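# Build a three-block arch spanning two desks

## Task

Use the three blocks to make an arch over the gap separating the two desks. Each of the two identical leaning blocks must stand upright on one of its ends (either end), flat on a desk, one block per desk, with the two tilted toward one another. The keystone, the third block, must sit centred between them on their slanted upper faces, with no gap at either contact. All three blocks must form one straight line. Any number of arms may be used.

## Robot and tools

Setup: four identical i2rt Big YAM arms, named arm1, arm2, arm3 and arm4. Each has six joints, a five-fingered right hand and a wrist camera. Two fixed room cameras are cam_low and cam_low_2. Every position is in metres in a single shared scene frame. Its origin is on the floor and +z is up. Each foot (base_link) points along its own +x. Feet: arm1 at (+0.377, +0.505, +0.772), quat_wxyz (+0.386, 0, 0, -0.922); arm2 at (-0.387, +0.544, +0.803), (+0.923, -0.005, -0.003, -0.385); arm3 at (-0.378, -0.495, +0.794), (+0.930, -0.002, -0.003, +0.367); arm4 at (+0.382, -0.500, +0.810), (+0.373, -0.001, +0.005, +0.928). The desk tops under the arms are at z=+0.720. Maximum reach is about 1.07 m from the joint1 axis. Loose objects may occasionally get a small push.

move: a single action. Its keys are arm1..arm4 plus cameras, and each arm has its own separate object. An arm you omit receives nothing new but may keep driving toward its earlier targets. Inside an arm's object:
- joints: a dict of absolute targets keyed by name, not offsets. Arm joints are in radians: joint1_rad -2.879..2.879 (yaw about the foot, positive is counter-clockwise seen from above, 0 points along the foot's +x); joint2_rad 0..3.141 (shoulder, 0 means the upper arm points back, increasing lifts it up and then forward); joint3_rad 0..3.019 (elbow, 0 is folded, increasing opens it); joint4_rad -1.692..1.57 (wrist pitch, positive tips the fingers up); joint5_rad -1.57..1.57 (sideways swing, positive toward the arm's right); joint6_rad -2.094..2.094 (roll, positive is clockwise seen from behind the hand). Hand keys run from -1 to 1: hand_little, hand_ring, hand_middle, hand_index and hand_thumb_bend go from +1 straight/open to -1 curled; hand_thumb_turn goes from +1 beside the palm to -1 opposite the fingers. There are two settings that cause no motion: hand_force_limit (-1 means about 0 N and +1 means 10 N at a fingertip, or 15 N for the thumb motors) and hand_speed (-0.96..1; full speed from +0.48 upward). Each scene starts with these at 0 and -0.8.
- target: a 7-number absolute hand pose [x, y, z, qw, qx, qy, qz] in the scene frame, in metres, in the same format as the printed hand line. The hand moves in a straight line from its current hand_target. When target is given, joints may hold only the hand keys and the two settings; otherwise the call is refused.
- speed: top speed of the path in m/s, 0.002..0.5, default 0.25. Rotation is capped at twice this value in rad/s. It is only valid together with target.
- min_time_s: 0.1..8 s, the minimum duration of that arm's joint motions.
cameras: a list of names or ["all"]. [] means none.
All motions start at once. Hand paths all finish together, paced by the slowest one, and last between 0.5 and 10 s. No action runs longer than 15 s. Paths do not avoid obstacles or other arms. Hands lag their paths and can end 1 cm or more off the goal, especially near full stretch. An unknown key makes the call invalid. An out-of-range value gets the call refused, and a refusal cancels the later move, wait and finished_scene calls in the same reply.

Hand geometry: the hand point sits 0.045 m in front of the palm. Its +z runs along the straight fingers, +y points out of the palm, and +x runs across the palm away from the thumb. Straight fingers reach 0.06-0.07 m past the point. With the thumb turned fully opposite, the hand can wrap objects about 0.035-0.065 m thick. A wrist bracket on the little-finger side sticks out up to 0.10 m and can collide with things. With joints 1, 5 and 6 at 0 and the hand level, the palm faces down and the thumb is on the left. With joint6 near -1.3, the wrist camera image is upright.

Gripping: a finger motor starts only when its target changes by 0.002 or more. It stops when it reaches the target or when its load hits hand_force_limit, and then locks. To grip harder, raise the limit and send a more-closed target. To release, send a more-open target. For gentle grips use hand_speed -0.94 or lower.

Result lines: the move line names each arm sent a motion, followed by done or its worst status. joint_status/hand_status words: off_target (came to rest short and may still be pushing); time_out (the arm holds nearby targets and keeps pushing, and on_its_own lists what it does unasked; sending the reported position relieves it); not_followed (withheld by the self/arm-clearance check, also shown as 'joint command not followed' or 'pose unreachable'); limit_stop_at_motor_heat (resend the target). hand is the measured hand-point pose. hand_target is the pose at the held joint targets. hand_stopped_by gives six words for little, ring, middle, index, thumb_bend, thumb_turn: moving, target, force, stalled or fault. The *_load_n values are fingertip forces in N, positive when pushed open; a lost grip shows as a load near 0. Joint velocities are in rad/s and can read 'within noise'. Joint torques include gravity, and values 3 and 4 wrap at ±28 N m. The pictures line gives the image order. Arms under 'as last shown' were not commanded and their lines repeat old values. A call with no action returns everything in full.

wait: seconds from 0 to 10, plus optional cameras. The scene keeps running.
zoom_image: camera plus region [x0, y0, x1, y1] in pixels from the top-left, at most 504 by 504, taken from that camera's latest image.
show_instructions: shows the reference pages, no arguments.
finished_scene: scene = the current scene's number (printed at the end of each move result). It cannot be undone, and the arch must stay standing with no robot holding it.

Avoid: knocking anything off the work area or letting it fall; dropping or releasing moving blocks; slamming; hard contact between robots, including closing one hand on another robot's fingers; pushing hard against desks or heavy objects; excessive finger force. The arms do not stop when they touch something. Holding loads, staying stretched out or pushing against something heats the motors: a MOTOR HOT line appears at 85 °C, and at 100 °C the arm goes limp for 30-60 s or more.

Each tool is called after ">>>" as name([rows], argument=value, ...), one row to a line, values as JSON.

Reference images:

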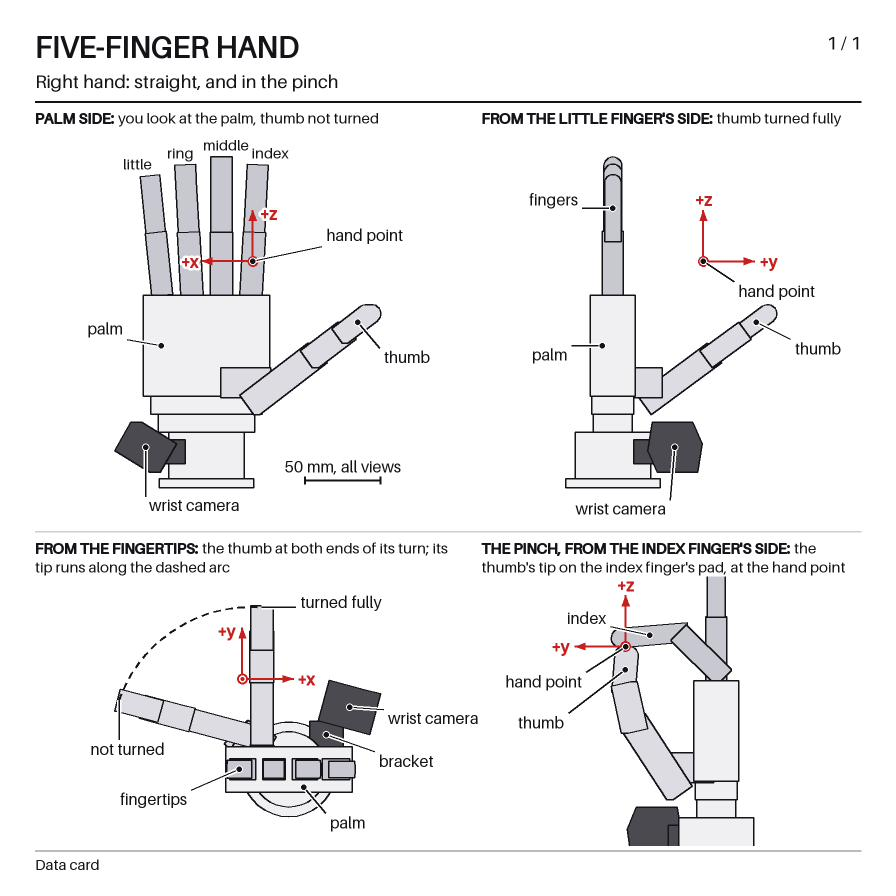

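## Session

>>> move()

Scene clock: 0.00 s.
Joint torques (N m): no reading
Heat: arm1: hottest joint3_rad 36 °C; arm2: hottest joint3_rad 28 °C; arm3: hottest joint3_rad 27 °C; arm4: hottest joint3_rad 30 °C.
Joint velocities: within noise
arm1.joint_positions: joint1_rad=-0.476 joint2_rad=+0.632 joint3_rad=+1.325 joint4_rad=-1.202 joint5_rad=-0.225 joint6_rad=-1.393 hand_little=+1.000 hand_ring=+1.000 hand_middle=+1.000 hand_index=+1.000 hand_thumb_turn=+1.000 hand_thumb_bend=+1.000 hand_force_limit=+0.000 hand_speed=-0.800
arm1.joint_status: not commanded
arm1.hand_stopped_by: target,target,target,target,target,target
arm1.little_load_n: 0.0
arm1.ring_load_n: 0.0
arm1.middle_load_n: 0.0
arm1.index_load_n: 0.0
arm1.thumb_bend_load_n: 0.0
arm1.thumb_turn_load_n: 0.0
arm1.hand: x=+0.1172 y=+0.4288 z=+1.2549 quat_wxyz=(+0.464, +0.116, -0.851, +0.217) (m; scene frame)
arm1.hand_target: x=+0.1182 y=+0.4291 z=+1.2683 quat_wxyz=(+0.476, +0.117, -0.844, +0.219) (m; scene frame)
arm1.hand_status: not commanded
arm2.joint_positions: joint1_rad=-0.481 joint2_rad=+0.632 joint3_rad=+1.411 joint4_rad=-1.456 joint5_rad=-0.119 joint6_rad=-1.021 hand_little=+1.000 hand_ring=+1.000 hand_middle=+1.000 hand_index=+1.000 hand_thumb_turn=+1.000 hand_thumb_bend=+1.000 hand_force_limit=+0.000 hand_speed=-0.800
arm2.joint_status: not commanded
arm2.hand_stopped_by: target,target,target,target,target,target
arm2.little_load_n: 0.0
arm2.ring_load_n: 0.0
arm2.middle_load_n: 0.0
arm2.index_load_n: 0.0
arm2.thumb_bend_load_n: 0.0
arm2.thumb_turn_load_n: 0.0
arm2.hand: x=-0.3392 y=+0.3515 z=+1.2684 quat_wxyz=(+0.105, +0.572, -0.693, +0.427) (m; scene frame)
arm2.hand_target: x=-0.3393 y=+0.3521 z=+1.2773 quat_wxyz=(+0.109, +0.569, -0.688, +0.436) (m; scene frame)
arm2.hand_status: not commanded
arm3.joint_positions: joint1_rad=-0.077 joint2_rad=+0.641 joint3_rad=+1.385 joint4_rad=-1.292 joint5_rad=+0.218 joint6_rad=-1.036 hand_little=+1.000 hand_ring=+1.000 hand_middle=+1.000 hand_index=+1.000 hand_thumb_turn=+1.000 hand_thumb_bend=+1.000 hand_force_limit=+0.000 hand_speed=-0.800
arm3.joint_status: not commanded
arm3.hand_stopped_by: target,target,target,target,target,target
arm3.little_load_n: 0.0
arm3.ring_load_n: 0.0
arm3.middle_load_n: 0.0
arm3.index_load_n: 0.0
arm3.thumb_bend_load_n: 0.0
arm3.thumb_turn_load_n: 0.0
arm3.hand: x=-0.1535 y=-0.4125 z=+1.2836 quat_wxyz=(-0.198, +0.867, +0.008, +0.457) (m; scene frame)
arm3.hand_target: x=-0.1540 y=-0.4128 z=+1.2950 quat_wxyz=(-0.206, +0.861, +0.007, +0.466) (m; scene frame)
arm3.hand_status: not commanded
arm4.joint_positions: joint1_rad=-0.413 joint2_rad=+0.602 joint3_rad=+1.437 joint4_rad=-1.316 joint5_rad=+0.076 joint6_rad=-0.995 hand_little=+1.000 hand_ring=+1.000 hand_middle=+1.000 hand_index=+1.000 hand_thumb_turn=+1.000 hand_thumb_bend=+1.000 hand_force_limit=+0.000 hand_speed=-0.800
arm4.joint_status: not commanded
arm4.hand_stopped_by: target,target,target,target,target,target
arm4.little_load_n: 0.0
arm4.ring_load_n: 0.0
arm4.middle_load_n: 0.0
arm4.index_load_n: 0.0
arm4.thumb_bend_load_n: 0.0
arm4.thumb_turn_load_n: 0.0
arm4.hand: x=+0.3469 y=-0.2802 z=+1.3173 quat_wxyz=(-0.482, +0.672, +0.532, +0.181) (m; scene frame)
arm4.hand_target: x=+0.3475 y=-0.2816 z=+1.3260 quat_wxyz=(-0.491, +0.668, +0.528, +0.184) (m; scene frame)
arm4.hand_status: not commanded
pictures: arm1_cam_wrist, arm2_cam_wrist, arm3_cam_wrist, arm4_cam_wrist, cam_low, cam_low_2

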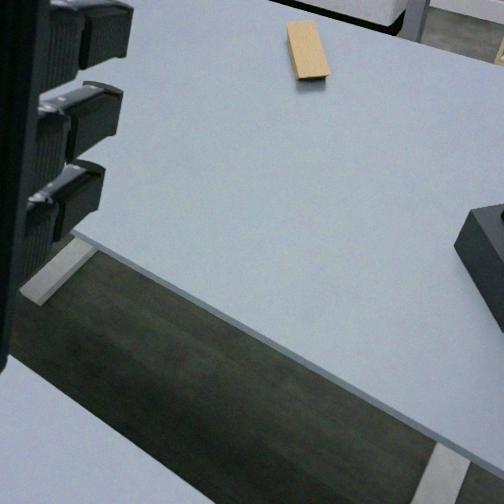

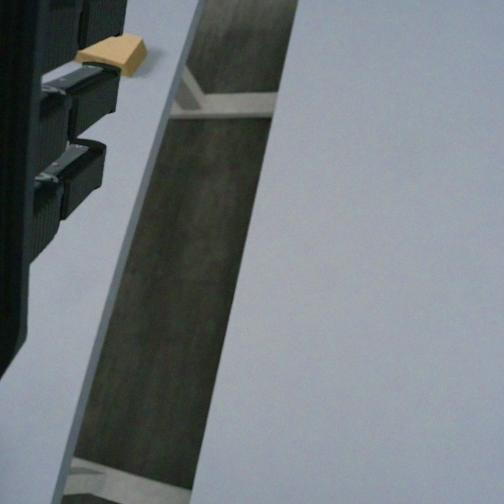

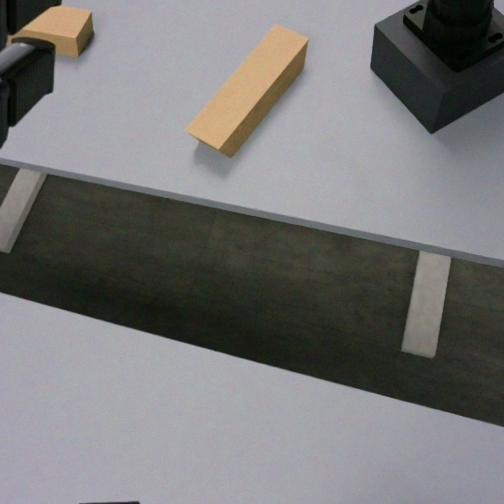

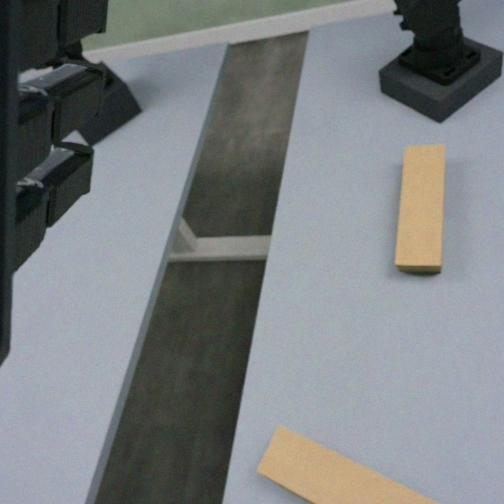

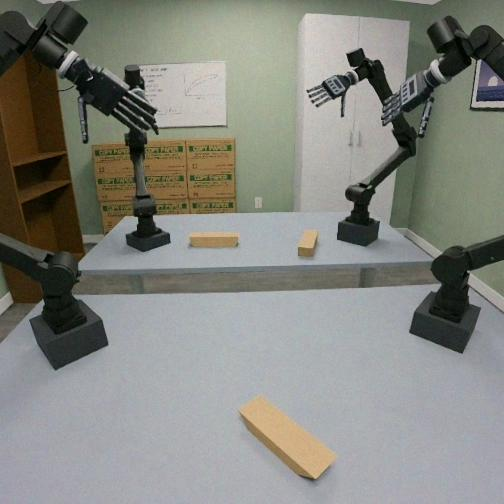

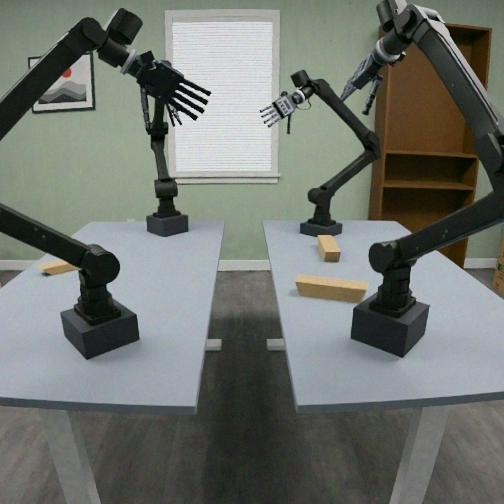

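>>> zoom_image(camera="cam_low", region=[170, 210, 350, 280])

>>> zoom_image(camera="cam_low", region=[220, 370, 360, 500])

>>> zoom_image(camera="cam_low_2", region=[270, 220, 390, 320])

>>> zoom_image(camera="arm4_cam_wrist", region=[240, 120, 480, 504])

>>> zoom_image(camera="arm3_cam_wrist", region=[0, 0, 320, 180])

Scaled by 2.800 from the camera's 504x504 image, which has a finer 720x720 frame.

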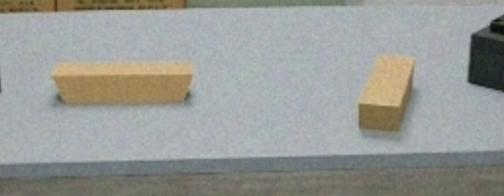

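Scaled by 3.600 from the camera's 504x504 image, which has a finer 720x720 frame.

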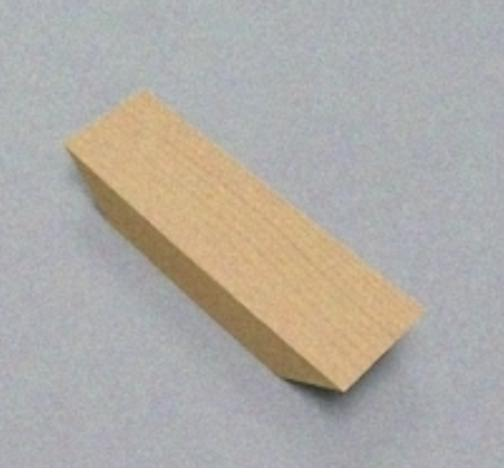

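Scaled by 4.200 from the camera's 504x504 image, which has a finer 720x720 frame.

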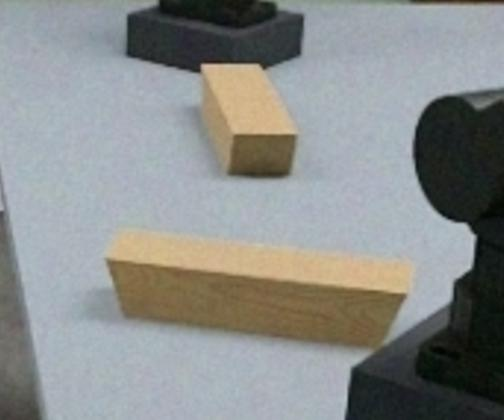

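Scaled by 1.312 from the camera's 504x504 image, which has a finer 720x720 frame.

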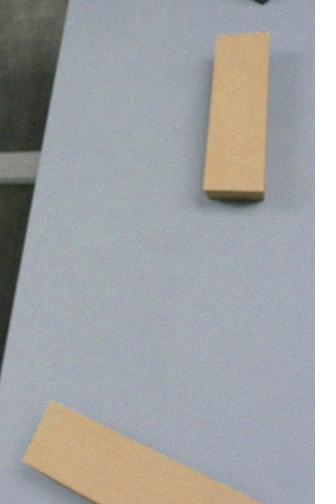

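Scaled by 1.575 from the camera's 504x504 image, which has a finer 720x720 frame.

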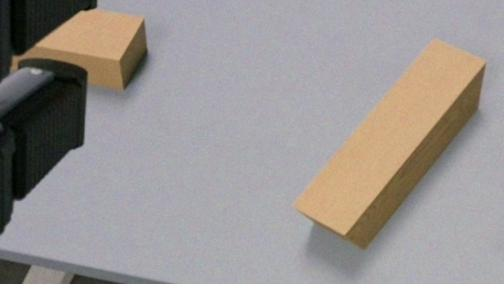

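>>> move(arm1={"joints": {"joint1_rad": -1.3, "joint2_rad": 0.578, "joint3_rad": 1.336, "joint4_rad": -1.255, "joint5_rad": 0.1, "joint6_rad": -1.275, "hand_little": 0.5, "hand_ring": 0.5, "hand_middle": 0.5, "hand_index": 0.5, "hand_thumb_turn": -1, "hand_speed": 0.2}}, arm2={"target": [0.05, 0.29, 1.13, 0.3061, -0.6009, 0.6581, -0.3352], "speed": 0.35, "joints": {"hand_little": 0.5, "hand_ring": 0.5, "hand_middle": 0.5, "hand_index": 0.5, "hand_thumb_turn": -1, "hand_speed": 0.2}}, arm3={"target": [-0.45, 0.05, 1.08, -0.4294, 0.8431, 0.2886, -0.1470], "speed": 0.35, "joints": {"hand_little": 0.5, "hand_ring": 0.5, "hand_middle": 0.5, "hand_index": 0.5, "hand_thumb_turn": -1, "hand_speed": 0.2}}, arm4={"joints": {"joint1_rad": -2.2}, "min_time_s": 3}, cameras=["cam_low", "cam_low_2"])

Scene clock: 91.27 s.
Joint torques (N m): arm1=[-1.61 3.72 8.17 1.36 0.17 0.07] | arm2=[0.67 -6.48 10.85 1.58 -0.31 0.26] | arm3=[0.15 -11.87 15.21 2.33 -0.51 0.27] | arm4=[0.67 2.49 8.81 2.81 0.08 -0.1]
Heat: arm1: hottest joint3_rad 45 °C; arm2: hottest joint3_rad 33 °C; arm3: hottest joint3_rad 34 °C; arm4: hottest joint3_rad 33 °C.
move: arm1 done; arm2 off_target; arm3 off_target; arm4 done
Joint velocities: within noise
arm1.joint_positions: joint1_rad=-1.292 joint2_rad=+0.580 joint3_rad=+1.325 joint4_rad=-1.248 joint5_rad=+0.099 joint6_rad=-1.285 hand_little=+0.500 hand_ring=+0.500 hand_middle=+0.500 hand_index=+0.500 hand_thumb_turn=-1.000 hand_thumb_bend=+1.000 hand_force_limit=+0.000 hand_speed=+0.200
arm1.joint_status: all done
arm1.hand_stopped_by: target,target,target,target,target,target
arm1.little_load_n: 0.0
arm1.ring_load_n: 0.0
arm1.middle_load_n: 0.5
arm1.index_load_n: 0.0
arm1.thumb_bend_load_n: 0.0
arm1.thumb_turn_load_n: 0.0
arm1.hand: x=+0.2075 y=+0.6746 z=+1.2585 quat_wxyz=(+0.501, -0.352, -0.785, -0.097) (m; scene frame)
arm1.hand_target: x=+0.2116 y=+0.6742 z=+1.2625 quat_wxyz=(+0.503, -0.359, -0.780, -0.097) (m; scene frame)
arm1.hand_status: not commanded
arm2.joint_positions: joint1_rad=+0.051 joint2_rad=+1.288 joint3_rad=+1.317 joint4_rad=-0.816 joint5_rad=-0.505 joint6_rad=-0.416 hand_little=+0.500 hand_ring=+0.500 hand_middle=+0.500 hand_index=+0.500 hand_thumb_turn=-1.000 hand_thumb_bend=+1.000 hand_force_limit=+0.000 hand_speed=+0.200
arm2.joint_status: all done
arm2.hand_stopped_by: target,target,target,target,target,target
arm2.little_load_n: 0.0
arm2.ring_load_n: 0.0
arm2.middle_load_n: 0.0
arm2.index_load_n: 0.0
arm2.thumb_bend_load_n: 0.0
arm2.thumb_turn_load_n: 0.0
arm2.hand: x=+0.0377 y=+0.2917 z=+1.1121 quat_wxyz=(-0.299, +0.602, -0.668, +0.319) (m; scene frame)
arm2.hand_target: x=+0.0492 y=+0.2904 z=+1.1299 quat_wxyz=(-0.306, +0.601, -0.658, +0.335) (m; scene frame)
arm2.hand_status: off_target (0.022 m and 2.3 deg from the pose sent, 0.418 m and 48.9 deg at the start)
arm3.joint_positions: joint1_rad=+0.747 joint2_rad=+1.418 joint3_rad=+1.316 joint4_rad=-0.744 joint5_rad=-0.567 joint6_rad=-0.481 hand_little=+0.500 hand_ring=+0.500 hand_middle=+0.500 hand_index=+0.500 hand_thumb_turn=-1.000 hand_thumb_bend=+1.000 hand_force_limit=+0.000 hand_speed=+0.200
arm3.joint_status: all done
arm3.hand_stopped_by: target,target,target,target,target,target
arm3.little_load_n: 0.0
arm3.ring_load_n: -0.5
arm3.middle_load_n: 0.0
arm3.index_load_n: 0.0
arm3.thumb_bend_load_n: 0.0
arm3.thumb_turn_load_n: 0.0
arm3.hand: x=-0.4451 y=+0.0297 z=+1.0463 quat_wxyz=(-0.397, +0.860, +0.281, -0.156) (m; scene frame)
arm3.hand_target: x=-0.4498 y=+0.0475 z=+1.0801 quat_wxyz=(-0.429, +0.843, +0.288, -0.147) (m; scene frame)
arm3.hand_status: off_target (0.040 m and 4.4 deg from the pose sent, 0.586 m and 82.6 deg at the start)
arm4.joint_positions: joint1_rad=-2.191 joint2_rad=+0.602 joint3_rad=+1.437 joint4_rad=-1.316 joint5_rad=+0.076 joint6_rad=-0.995 hand_little=+1.000 hand_ring=+1.000 hand_middle=+1.000 hand_index=+1.000 hand_thumb_turn=+1.000 hand_thumb_bend=+1.000 hand_force_limit=+0.000 hand_speed=-0.800
arm4.joint_status: all done
arm4.hand_stopped_by: target,target,target,target,target,target
arm4.little_load_n: 0.0
arm4.ring_load_n: 0.0
arm4.middle_load_n: 0.0
arm4.index_load_n: 0.0
arm4.thumb_bend_load_n: 0.0
arm4.thumb_turn_load_n: 0.0
arm4.hand: x=+0.6011 y=-0.5039 z=+1.3187 quat_wxyz=(-0.159, +0.836, -0.183, +0.492) (m; scene frame)
arm4.hand_target: x=+0.5995 y=-0.5061 z=+1.3274 quat_wxyz=(-0.160, +0.830, -0.186, +0.502) (m; scene frame)
arm4.hand_status: not commanded
pictures: cam_low, cam_low_2

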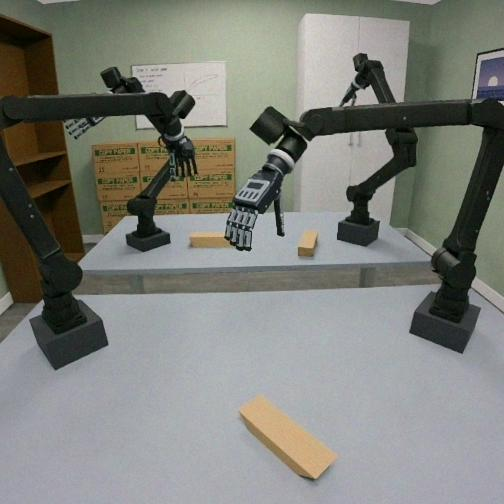

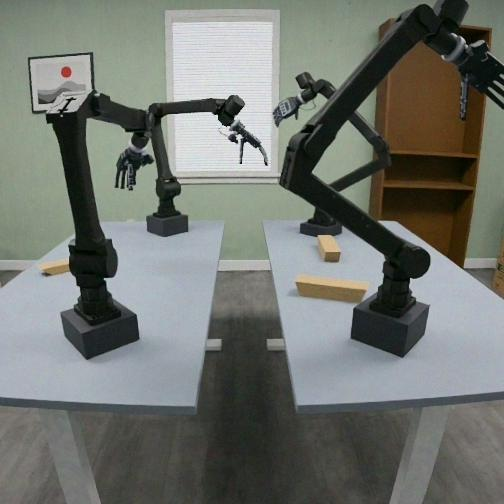

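>>> move(arm2={"target": [0.397, 0.222, 0.915, 0.3061, -0.6009, 0.6581, -0.3352], "speed": 0.3}, arm3={"target": [-0.732, 0.010, 0.91, -0.4294, 0.8431, 0.2886, -0.1470], "speed": 0.3}, cameras=["arm2_cam_wrist", "arm3_cam_wrist"])

Scene clock: 98.33 s.
Joint torques (N m): arm1=[-1.38 3.6 8.17 1.4 0.15 0.06] | arm2=[-0.15 -15.79 12.11 0.77 -0.01 0.26] | arm3=[-0.5 -12.98 9.58 2.71 0.03 0.28] | arm4=[0.73 3.08 8.81 2.81 0.07 -0.1]
Heat: arm1: hottest joint3_rad 45 °C; arm2: hottest joint3_rad 34 °C; arm3: hottest joint3_rad 34 °C; arm4: hottest joint3_rad 34 °C.
move: arm2 off_target; arm3 done
Joint velocities: within noise
arm1, arm4: as last shown
arm1.middle_load_n: 0.0
arm2.joint_positions: joint1_rad=+0.303 joint2_rad=+2.214 joint3_rad=+2.002 joint4_rad=-0.475 joint5_rad=-0.321 joint6_rad=-0.241 hand_little=+0.500 hand_ring=+0.500 hand_middle=+0.500 hand_index=+0.500 hand_thumb_turn=-1.000 hand_thumb_bend=+1.000 hand_force_limit=+0.000 hand_speed=+0.200
arm2.joint_status: not commanded
arm2.hand_stopped_by: target,target,target,target,target,target
arm2.little_load_n: 0.0
arm2.ring_load_n: 0.0
arm2.middle_load_n: 0.0
arm2.index_load_n: 0.0
arm2.thumb_bend_load_n: 0.0
arm2.thumb_turn_load_n: 0.0
arm2.hand: x=+0.3829 y=+0.2234 z=+0.9095 quat_wxyz=(-0.302, +0.604, -0.659, +0.331) (m; scene frame)
arm2.hand_target: x=+0.3963 y=+0.2225 z=+0.9151 quat_wxyz=(-0.306, +0.601, -0.658, +0.336) (m; scene frame)
arm2.hand_status: off_target (0.015 m and 0.8 deg from the pose sent, 0.416 m and 2.3 deg at the start)
arm3.joint_positions: joint1_rad=+1.354 joint2_rad=+1.590 joint3_rad=+1.095 joint4_rad=-0.149 joint5_rad=-0.104 joint6_rad=-0.078 hand_little=+0.500 hand_ring=+0.500 hand_middle=+0.500 hand_index=+0.500 hand_thumb_turn=-1.000 hand_thumb_bend=+1.000 hand_force_limit=+0.000 hand_speed=+0.200
arm3.joint_status: not commanded
arm3.hand_stopped_by: target,target,target,target,target,target
arm3.little_load_n: 0.0
arm3.ring_load_n: 0.0
arm3.middle_load_n: 0.0
arm3.index_load_n: 0.0
arm3.thumb_bend_load_n: 0.0
arm3.thumb_turn_load_n: 0.0
arm3.hand: x=-0.7274 y=+0.0039 z=+0.9094 quat_wxyz=(-0.423, +0.845, +0.293, -0.144) (m; scene frame)
arm3.hand_target: x=-0.7319 y=+0.0099 z=+0.9101 quat_wxyz=(-0.429, +0.843, +0.289, -0.147) (m; scene frame)
arm3.hand_status: done (0.008 m and 1.0 deg from the pose sent, 0.318 m and 4.4 deg at the start)
arm4.hand_target: x=+0.5995 y=-0.5060 z=+1.3274 quat_wxyz=(-0.160, +0.830, -0.186, +0.502) (m; scene frame)
pictures: arm2_cam_wrist, arm3_cam_wrist

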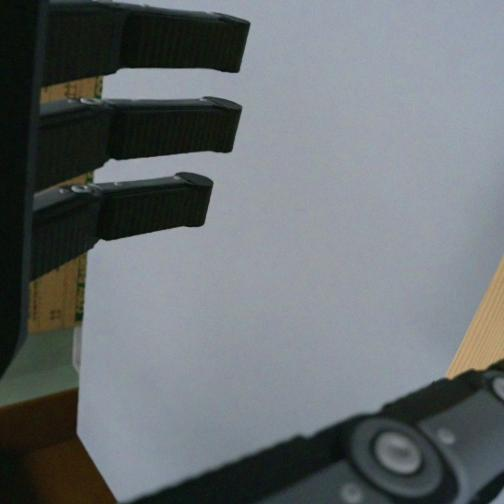

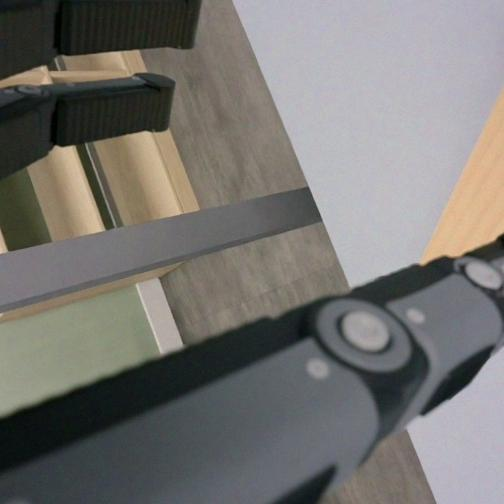

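>>> move(arm2={"target": [0.371, 0.2245, 0.845, 0.3061, -0.6009, 0.6581, -0.3352], "speed": 0.2}, arm3={"target": [-0.722, -0.002, 0.84, -0.4252, 0.8347, 0.3121, -0.1590], "speed": 0.2}, cameras=["arm2_cam_wrist", "arm3_cam_wrist", "cam_low"])

>>> zoom_image(camera="cam_low", region=[190, 300, 370, 500])

Scene clock: 125.90 s.
Joint torques (N m): arm1=[-1.38 3.66 8.21 1.31 0.17 0.07] | arm2=[-0.85 -16.09 7.8 1.73 -0.2 0.18] | arm3=[-1.61 -13.57 7.68 2.81 -0.19 0.1] | arm4=[0.97 2.84 8.83 2.82 0.07 -0.09]
Heat: arm1: hottest joint3_rad 44 °C; arm2: hottest joint3_rad 36 °C; arm3: hottest joint3_rad 34 °C; arm4: hottest joint3_rad 34 °C.
move: arm2 off_target; arm3 done
Joint velocities: within noise
arm1, arm4: as last shown
arm1.thumb_turn_load_n: 0.5
arm2.joint_positions: joint1_rad=+0.303 joint2_rad=+2.218 joint3_rad=+1.853 joint4_rad=-0.308 joint5_rad=-0.326 joint6_rad=-0.241 hand_little=+0.500 hand_ring=+0.500 hand_middle=+0.500 hand_index=+0.500 hand_thumb_turn=-1.000 hand_thumb_bend=+1.000 hand_force_limit=+0.000 hand_speed=+0.200
arm2.joint_status: not commanded
arm2.hand_stopped_by: target,target,target,target,target,target
arm2.little_load_n: 0.0
arm2.ring_load_n: 0.0
arm2.middle_load_n: 0.0
arm2.index_load_n: 0.0
arm2.thumb_bend_load_n: 0.0
arm2.thumb_turn_load_n: 0.0
arm2.hand: x=+0.3719 y=+0.2295 z=+0.8542 quat_wxyz=(-0.305, +0.604, -0.656, +0.335) (m; scene frame)
arm2.hand_target: x=+0.3708 y=+0.2248 z=+0.8449 quat_wxyz=(-0.306, +0.601, -0.658, +0.335) (m; scene frame)
arm2.hand_status: off_target (0.011 m and 0.5 deg from the pose sent, 0.066 m and 0.8 deg at the start)
arm3.joint_positions: joint1_rad=+1.348 joint2_rad=+1.675 joint3_rad=+0.990 joint4_rad=+0.042 joint5_rad=-0.159 joint6_rad=-0.104 hand_little=+0.500 hand_ring=+0.500 hand_middle=+0.500 hand_index=+0.500 hand_thumb_turn=-1.000 hand_thumb_bend=+1.000 hand_force_limit=+0.000 hand_speed=+0.200
arm3.joint_status: not commanded
arm3.hand_stopped_by: target,target,target,target,target,target
arm3.little_load_n: 0.0
arm3.ring_load_n: 0.0
arm3.middle_load_n: 0.0
arm3.index_load_n: 0.0
arm3.thumb_bend_load_n: 0.0
arm3.thumb_turn_load_n: 0.0
arm3.hand: x=-0.7259 y=-0.0080 z=+0.8421 quat_wxyz=(-0.419, +0.837, +0.313, -0.161) (m; scene frame)
arm3.hand_target: x=-0.7218 y=-0.0021 z=+0.8400 quat_wxyz=(-0.425, +0.835, +0.312, -0.159) (m; scene frame)
arm3.hand_status: done (0.007 m and 0.8 deg from the pose sent, 0.070 m and 3.0 deg at the start)
pictures: arm2_cam_wrist, arm3_cam_wrist, cam_low

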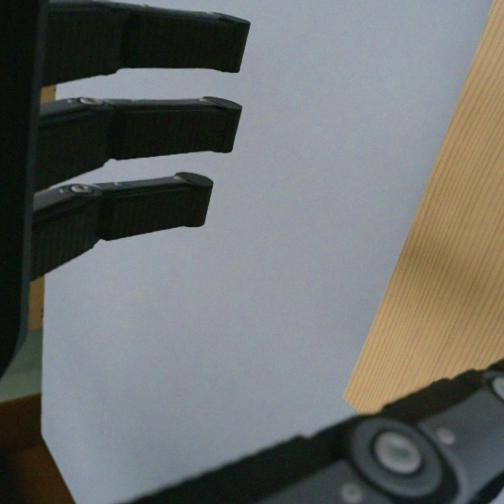

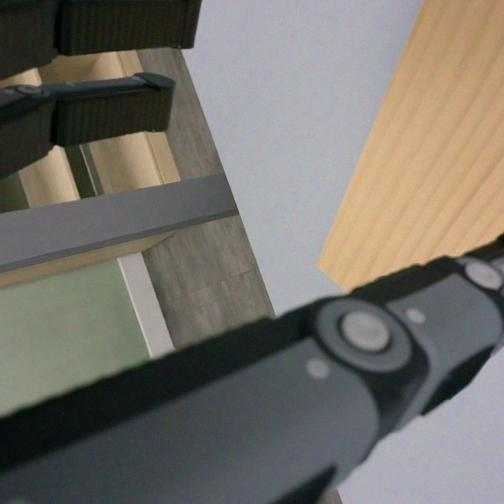

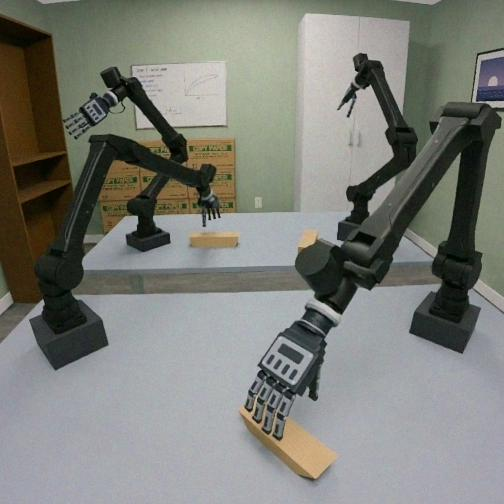

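Scaled by 2.520 from the camera's 504x504 image, which has a finer 720x720 frame.

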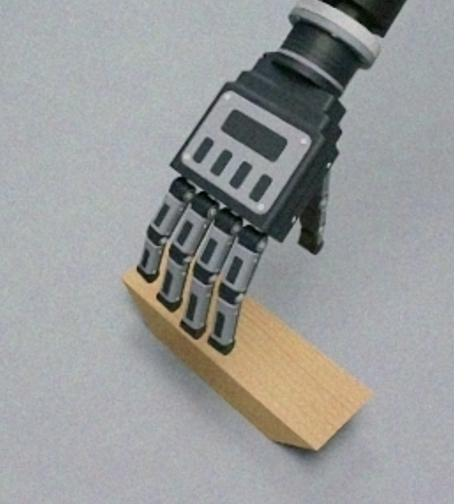

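>>> move(arm2={"target": [0.358, 0.226, 0.798, 0.3104, -0.6094, 0.6501, -0.3312], "speed": 0.2}, arm3={"target": [-0.693, -0.003, 0.80, -0.4230, 0.8305, 0.3229, -0.1645], "speed": 0.2}, cameras=["arm2_cam_wrist", "arm3_cam_wrist", "cam_low", "cam_low_2"])

>>> zoom_image(camera="cam_low", region=[190, 300, 370, 500])

Scene clock: 157.30 s.
Joint torques (N m): arm1=[-1.32 3.6 8.23 1.31 0.18 0.06] | arm2=[-1.38 -15.62 7.53 1.68 -0.24 0.05] | arm3=[-1.26 -12.86 6.84 2.71 -0.22 0.12] | arm4=[0.85 2.78 8.91 2.86 0.08 -0.11]
Heat: arm1: hottest joint3_rad 44 °C; arm2: hottest joint3_rad 34 °C; arm3: hottest joint3_rad 32 °C; arm4: hottest joint3_rad 34 °C.
move: arm2 off_target; arm3 done
Joint velocities: within noise
arm1, arm4: as last shown
arm1.thumb_turn_load_n: 0.0
arm2.joint_positions: joint1_rad=+0.298 joint2_rad=+2.238 joint3_rad=+1.772 joint4_rad=-0.206 joint5_rad=-0.353 joint6_rad=-0.248 hand_little=+0.500 hand_ring=+0.500 hand_middle=+0.500 hand_index=+0.500 hand_thumb_turn=-1.000 hand_thumb_bend=+1.000 hand_force_limit=+0.000 hand_speed=+0.200
arm2.joint_status: not commanded
arm2.hand_stopped_by: target,target,target,target,target,target
arm2.little_load_n: 0.0
arm2.ring_load_n: 0.0
arm2.middle_load_n: 0.0
arm2.index_load_n: 0.0
arm2.thumb_bend_load_n: 0.0
arm2.thumb_turn_load_n: 0.0
arm2.hand: x=+0.3620 y=+0.2348 z=+0.8141 quat_wxyz=(-0.314, +0.608, -0.649, +0.332) (m; scene frame)
arm2.hand_target: x=+0.3576 y=+0.2264 z=+0.7982 quat_wxyz=(-0.310, +0.609, -0.650, +0.331) (m; scene frame)
arm2.hand_status: off_target (0.019 m and 0.5 deg from the pose sent, 0.058 m and 1.2 deg at the start)
arm3.joint_positions: joint1_rad=+1.286 joint2_rad=+1.723 joint3_rad=+0.925 joint4_rad=+0.153 joint5_rad=-0.227 joint6_rad=-0.155 hand_little=+0.500 hand_ring=+0.500 hand_middle=+0.500 hand_index=+0.500 hand_thumb_turn=-1.000 hand_thumb_bend=+1.000 hand_force_limit=+0.000 hand_speed=+0.200
arm3.joint_status: not commanded
arm3.hand_stopped_by: target,target,target,target,target,target
arm3.little_load_n: 0.0
arm3.ring_load_n: 0.0
arm3.middle_load_n: 0.0
arm3.index_load_n: 0.0
arm3.thumb_bend_load_n: 0.0
arm3.thumb_turn_load_n: 0.0
arm3.hand: x=-0.6962 y=-0.0056 z=+0.8058 quat_wxyz=(-0.421, +0.832, +0.321, -0.167) (m; scene frame)
arm3.hand_target: x=-0.6930 y=-0.0031 z=+0.8001 quat_wxyz=(-0.423, +0.831, +0.323, -0.164) (m; scene frame)
arm3.hand_status: done (0.007 m and 0.4 deg from the pose sent, 0.054 m and 1.5 deg at the start)
arm4.ring_load_n: 0.5
pictures: arm2_cam_wrist, arm3_cam_wrist, cam_low, cam_low_2

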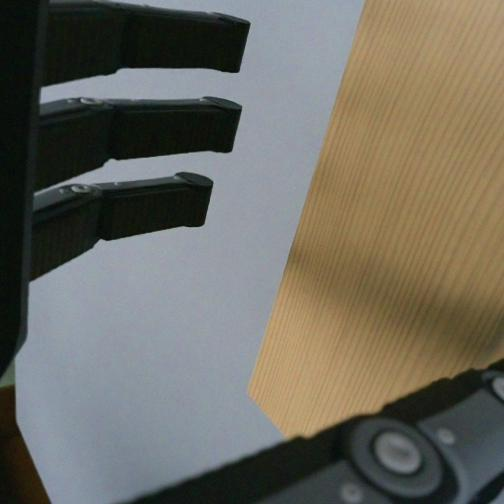

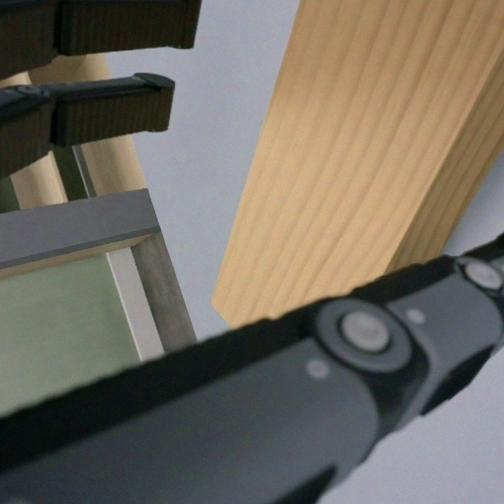

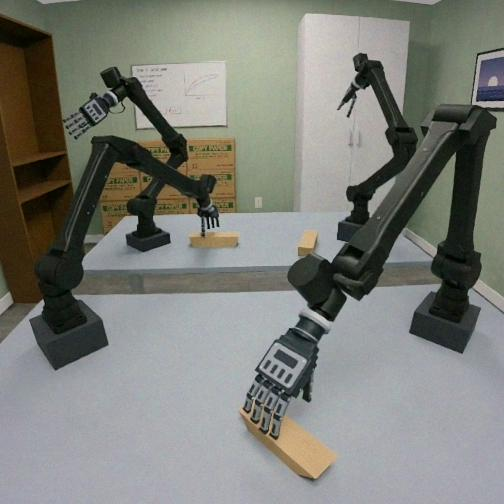

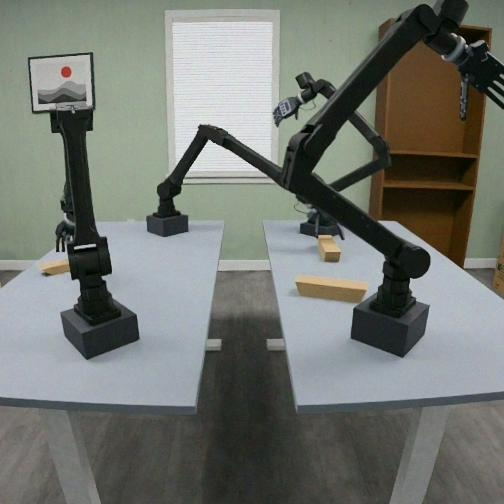

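Scaled by 2.520 from the camera's 504x504 image, which has a finer 720x720 frame.

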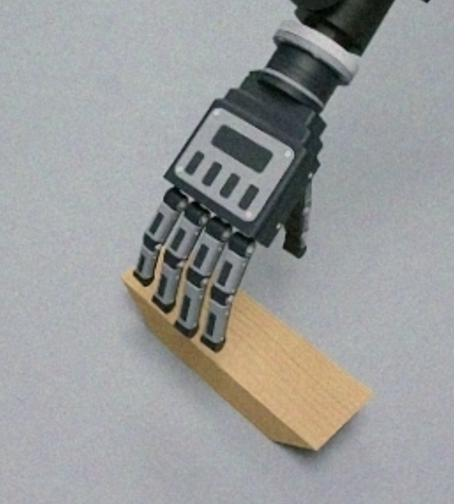

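>>> move(arm2={"target": [0.357, 0.225, 0.752, 0.3104, -0.6094, 0.6501, -0.3312], "speed": 0.12}, arm3={"target": [-0.693, -0.003, 0.783, -0.4201, 0.8247, 0.3374, -0.1718], "speed": 0.12}, cameras=["arm2_cam_wrist", "arm3_cam_wrist", "cam_low_2"])

>>> zoom_image(camera="cam_low_2", region=[20, 180, 120, 290])

Scene clock: 190.50 s.
Joint torques (N m): arm1=[-1.38 3.66 8.21 1.35 0.17 0.06] | arm2=[-1.38 -15.85 7.58 1.69 -0.23 0.04] | arm3=[-1.61 -12.92 6.43 2.62 -0.26 0.11] | arm4=[0.91 2.55 8.87 2.85 0.08 -0.11]
Heat: arm1: hottest joint3_rad 44 °C; arm2: hottest joint3_rad 33 °C; arm3: hottest joint3_rad 32 °C; arm4: hottest joint3_rad 34 °C.
move: arm2 off_target; arm3 off_target
Joint velocities: within noise
arm1, arm4: as last shown
arm1.thumb_turn_load_n: 0.5
arm2.joint_positions: joint1_rad=+0.298 joint2_rad=+2.306 joint3_rad=+1.748 joint4_rad=-0.124 joint5_rad=-0.355 joint6_rad=-0.249 hand_little=+0.500 hand_ring=+0.500 hand_middle=+0.500 hand_index=+0.500 hand_thumb_turn=-1.000 hand_thumb_bend=+1.000 hand_force_limit=+0.000 hand_speed=+0.200
arm2.joint_status: not commanded
arm2.hand_stopped_by: target,target,target,target,target,target
arm2.little_load_n: 0.5
arm2.ring_load_n: 0.0
arm2.middle_load_n: 0.0
arm2.index_load_n: 0.0
arm2.thumb_bend_load_n: 0.0
arm2.thumb_turn_load_n: 0.0
arm2.hand: x=+0.3598 y=+0.2352 z=+0.7625 quat_wxyz=(-0.313, +0.609, -0.651, +0.328) (m; scene frame)
arm2.hand_target: x=+0.3566 y=+0.2251 z=+0.7522 quat_wxyz=(-0.310, +0.609, -0.650, +0.331) (m; scene frame)
arm2.hand_status: off_target (0.015 m and 0.5 deg from the pose sent, 0.063 m and 0.5 deg at the start)
arm3.joint_positions: joint1_rad=+1.283 joint2_rad=+1.760 joint3_rad=+0.925 joint4_rad=+0.189 joint5_rad=-0.261 joint6_rad=-0.182 hand_little=+0.500 hand_ring=+0.500 hand_middle=+0.500 hand_index=+0.500 hand_thumb_turn=-1.000 hand_thumb_bend=+1.000 hand_force_limit=+0.000 hand_speed=+0.200
arm3.joint_status: not commanded
arm3.hand_stopped_by: target,target,target,target,target,target
arm3.little_load_n: 0.0
arm3.ring_load_n: 0.0
arm3.middle_load_n: 0.0
arm3.index_load_n: 0.0
arm3.thumb_bend_load_n: 0.0
arm3.thumb_turn_load_n: 0.0
arm3.hand: x=-0.6991 y=-0.0056 z=+0.7917 quat_wxyz=(-0.420, +0.824, +0.338, -0.175) (m; scene frame)
arm3.hand_target: x=-0.6930 y=-0.0032 z=+0.7832 quat_wxyz=(-0.420, +0.825, +0.337, -0.172) (m; scene frame)
arm3.hand_status: off_target (0.011 m and 0.4 deg from the pose sent, 0.023 m and 2.1 deg at the start)
arm4.ring_load_n: 0.0
arm4.thumb_turn_load_n: 0.5
pictures: arm2_cam_wrist, arm3_cam_wrist, cam_low_2

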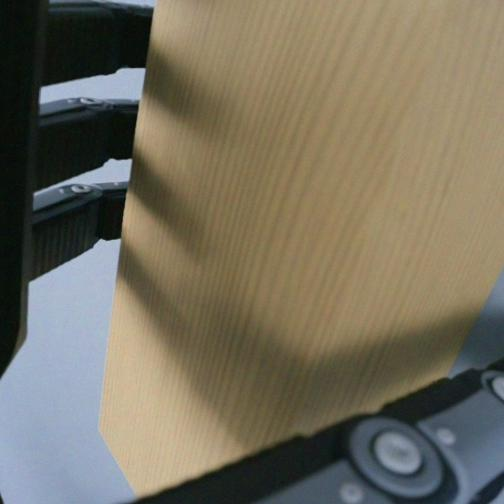

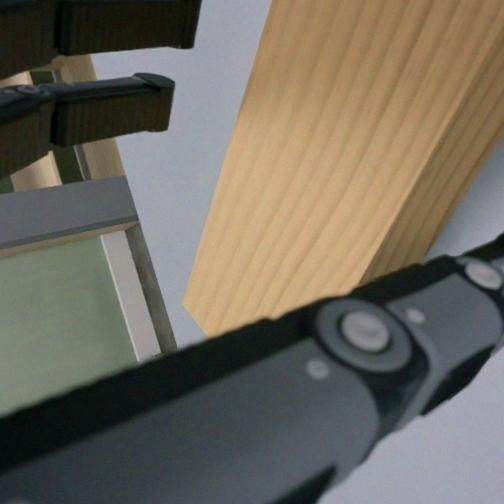

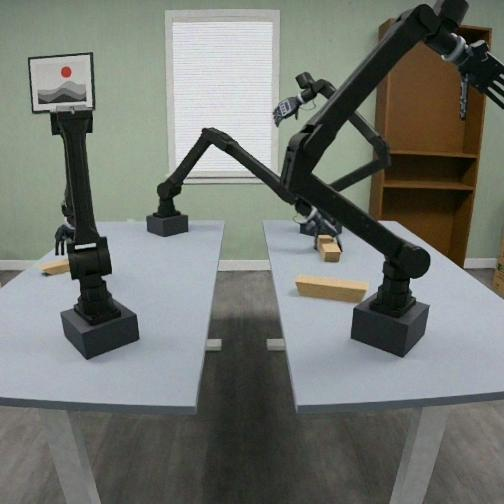

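Scaled by 4.582 from the camera's 504x504 image, which has a finer 720x720 frame.

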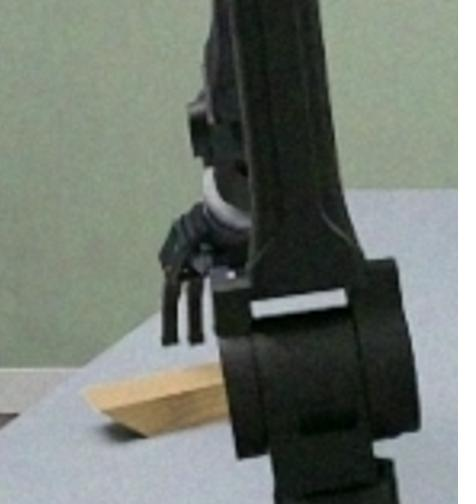

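>>> zoom_image(camera="cam_low_2", region=[280, 190, 370, 280])

>>> zoom_image(camera="arm2_cam_wrist", region=[30, 0, 504, 504])

Scaled by 5.600 from the camera's 504x504 image, which has a finer 720x720 frame.

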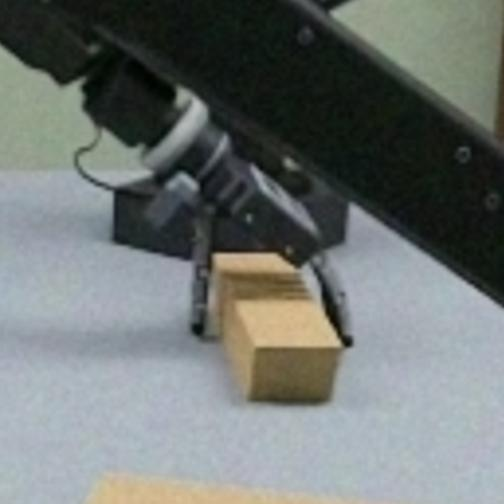

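Scaled by 1.000.

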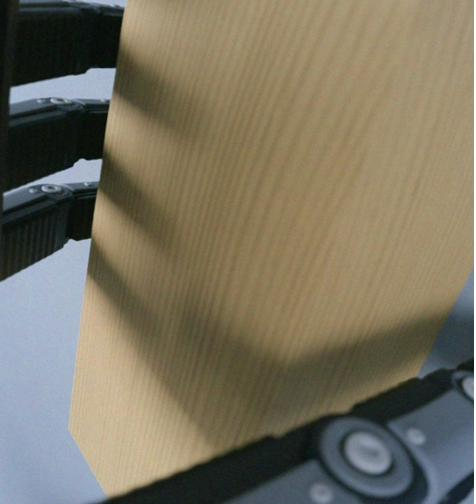

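>>> move(arm2={"target": [0.357, 0.225, 0.776, 0.3104, -0.6094, 0.6501, -0.3312], "speed": 0.1}, arm3={"target": [-0.687, -0.009, 0.783, -0.4201, 0.8247, 0.3374, -0.1718], "speed": 0.1})

>>> move(arm3={"target": [-0.687, -0.009, 0.757, -0.4201, 0.8247, 0.3374, -0.1718], "speed": 0.1}, cameras=["arm2_cam_wrist", "arm3_cam_wrist", "cam_low_2", "cam_low"])

>>> zoom_image(camera="cam_low_2", region=[280, 190, 370, 280])

>>> zoom_image(camera="cam_low", region=[190, 300, 370, 500])

Scene clock: 269.00 s.
Joint torques (N m): arm1=[-1.08 3.66 8.16 1.39 0.16 0.07] | arm2=[-1.26 -18.02 8.06 0.65 -0.22 0.04] | arm3=[-1.79 -14.15 6.16 2.61 -0.27 0.1] | arm4=[0.73 2.37 8.83 2.88 0.1 -0.1]
Heat: arm1: hottest joint3_rad 44 °C; arm2: hottest joint3_rad 33 °C; arm3: hottest joint3_rad 31 °C; arm4: hottest joint3_rad 35 °C.
move: arm2 off_target; arm3 done
Joint velocities: within noise
arm1, arm4: as last shown
arm1.thumb_turn_load_n: 0.0
arm2.joint_positions: joint1_rad=+0.297 joint2_rad=+2.304 joint3_rad=+1.748 joint4_rad=-0.137 joint5_rad=-0.355 joint6_rad=-0.249 hand_little=+0.500 hand_ring=+0.500 hand_middle=+0.500 hand_index=+0.500 hand_thumb_turn=-1.000 hand_thumb_bend=+1.000 hand_force_limit=+0.000 hand_speed=+0.200
arm2.joint_status: not commanded
arm2.hand_stopped_by: target,target,target,target,target,target
arm2.little_load_n: 0.0
arm2.ring_load_n: 0.0
arm2.middle_load_n: 0.5
arm2.index_load_n: 0.0
arm2.thumb_bend_load_n: 0.0
arm2.thumb_turn_load_n: -0.5
arm2.hand: x=+0.3574 y=+0.2362 z=+0.7614 quat_wxyz=(-0.311, +0.610, -0.654, +0.323) (m; scene frame)
arm2.hand_target: x=+0.3569 y=+0.2251 z=+0.7760 quat_wxyz=(-0.310, +0.609, -0.650, +0.331) (m; scene frame)
arm2.hand_status: off_target (0.018 m and 1.1 deg from the pose sent, 0.017 m and 0.5 deg at the start)
arm3.joint_positions: joint1_rad=+1.277 joint2_rad=+1.760 joint3_rad=+0.902 joint4_rad=+0.197 joint5_rad=-0.266 joint6_rad=-0.186 hand_little=+0.500 hand_ring=+0.500 hand_middle=+0.500 hand_index=+0.500 hand_thumb_turn=-1.000 hand_thumb_bend=+1.000 hand_force_limit=+0.000 hand_speed=+0.200
arm3.joint_status: not commanded
arm3.hand_stopped_by: target,target,target,target,target,target
arm3.little_load_n: 0.0
arm3.ring_load_n: 0.0
arm3.middle_load_n: 0.0
arm3.index_load_n: 0.0
arm3.thumb_bend_load_n: 0.0
arm3.thumb_turn_load_n: 0.0
arm3.hand: x=-0.6924 y=-0.0125 z=+0.7839 quat_wxyz=(-0.414, +0.827, +0.338, -0.175) (m; scene frame)
arm3.hand_target: x=-0.6870 y=-0.0091 z=+0.7830 quat_wxyz=(-0.420, +0.825, +0.337, -0.172) (m; scene frame)
arm3.hand_status: done (0.007 m and 0.8 deg from the pose sent, 0.015 m and 0.4 deg at the start)
arm4.ring_load_n: -0.5
arm4.thumb_turn_load_n: 0.0
pictures: none

Scene clock: 270.00 s.
Joint torques (N m): arm1=[-1.61 3.9 8.18 1.31 0.17 0.06] | arm2=[-1.38 -17.9 8.13 0.73 -0.21 0.05] | arm3=[-1.55 -12.34 5.82 2.54 -0.18 0.11] | arm4=[1.03 2.9 8.88 2.82 0.08 -0.11]
Heat: arm1: hottest joint3_rad 44 °C; arm2: hottest joint3_rad 33 °C; arm3: hottest joint3_rad 31 °C; arm4: hottest joint3_rad 35 °C.
move: arm3 off_target
Joint velocities: within noise
arm1, arm2, arm4: as last shown
arm1.thumb_turn_load_n: 0.5
arm2.little_load_n: 0.5
arm2.thumb_turn_load_n: 0.0
arm2.hand_target: x=+0.3570 y=+0.2251 z=+0.7760 quat_wxyz=(-0.310, +0.609, -0.650, +0.331) (m; scene frame)
arm3.joint_positions: joint1_rad=+1.276 joint2_rad=+1.799 joint3_rad=+0.891 joint4_rad=+0.272 joint5_rad=-0.267 joint6_rad=-0.186 hand_little=+0.500 hand_ring=+0.500 hand_middle=+0.500 hand_index=+0.500 hand_thumb_turn=-1.000 hand_thumb_bend=+1.000 hand_force_limit=+0.000 hand_speed=+0.200
arm3.joint_status: not commanded
arm3.hand_stopped_by: target,target,target,target,target,target
arm3.little_load_n: 0.0
arm3.ring_load_n: 0.0
arm3.middle_load_n: 0.0
arm3.index_load_n: 0.5
arm3.thumb_bend_load_n: 0.0
arm3.thumb_turn_load_n: 0.0
arm3.hand: x=-0.6942 y=-0.0090 z=+0.7701 quat_wxyz=(-0.425, +0.821, +0.338, -0.176) (m; scene frame)
arm3.hand_target: x=-0.6868 y=-0.0093 z=+0.7572 quat_wxyz=(-0.420, +0.825, +0.337, -0.172) (m; scene frame)
arm3.hand_status: off_target (0.015 m and 0.8 deg from the pose sent, 0.028 m and 0.8 deg at the start)
arm4.ring_load_n: 0.0
pictures: arm2_cam_wrist, arm3_cam_wrist, cam_low, cam_low_2

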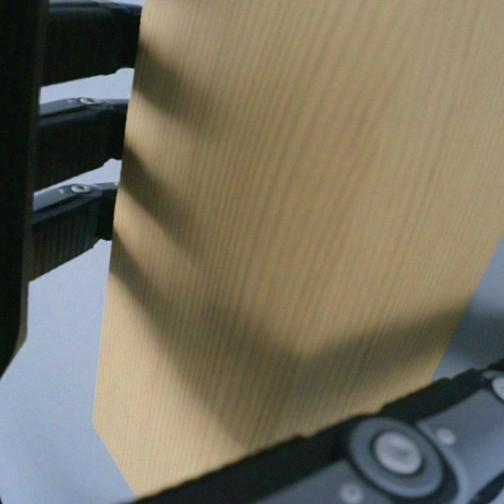

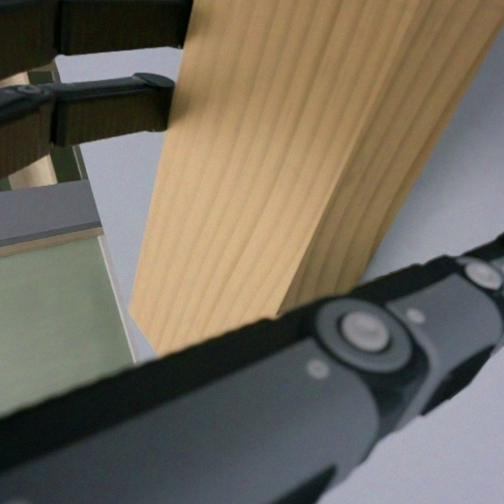

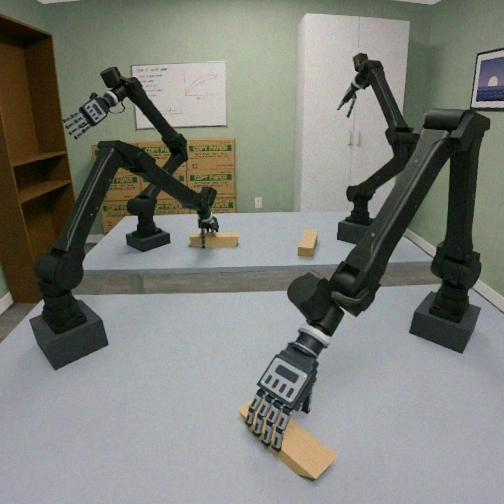

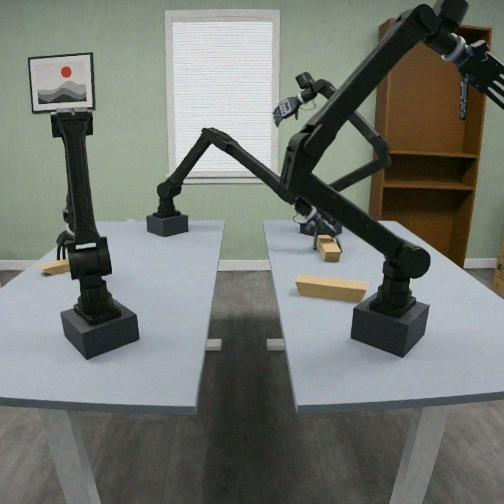

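Scaled by 5.600 from the camera's 504x504 image, which has a finer 720x720 frame.

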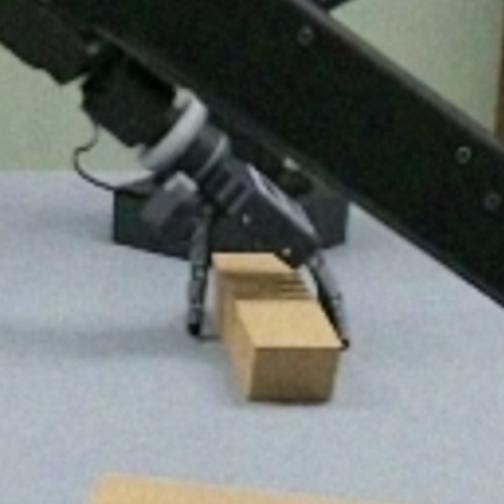

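Scaled by 2.520 from the camera's 504x504 image, which has a finer 720x720 frame.

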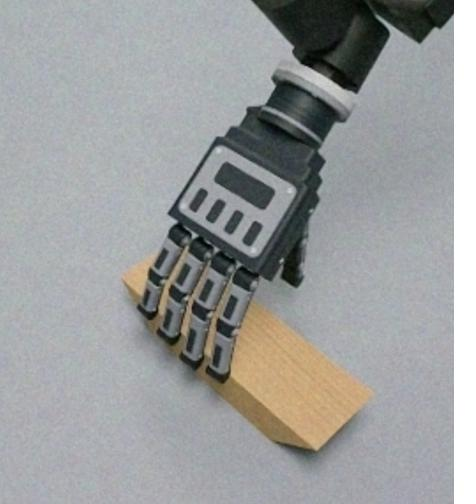

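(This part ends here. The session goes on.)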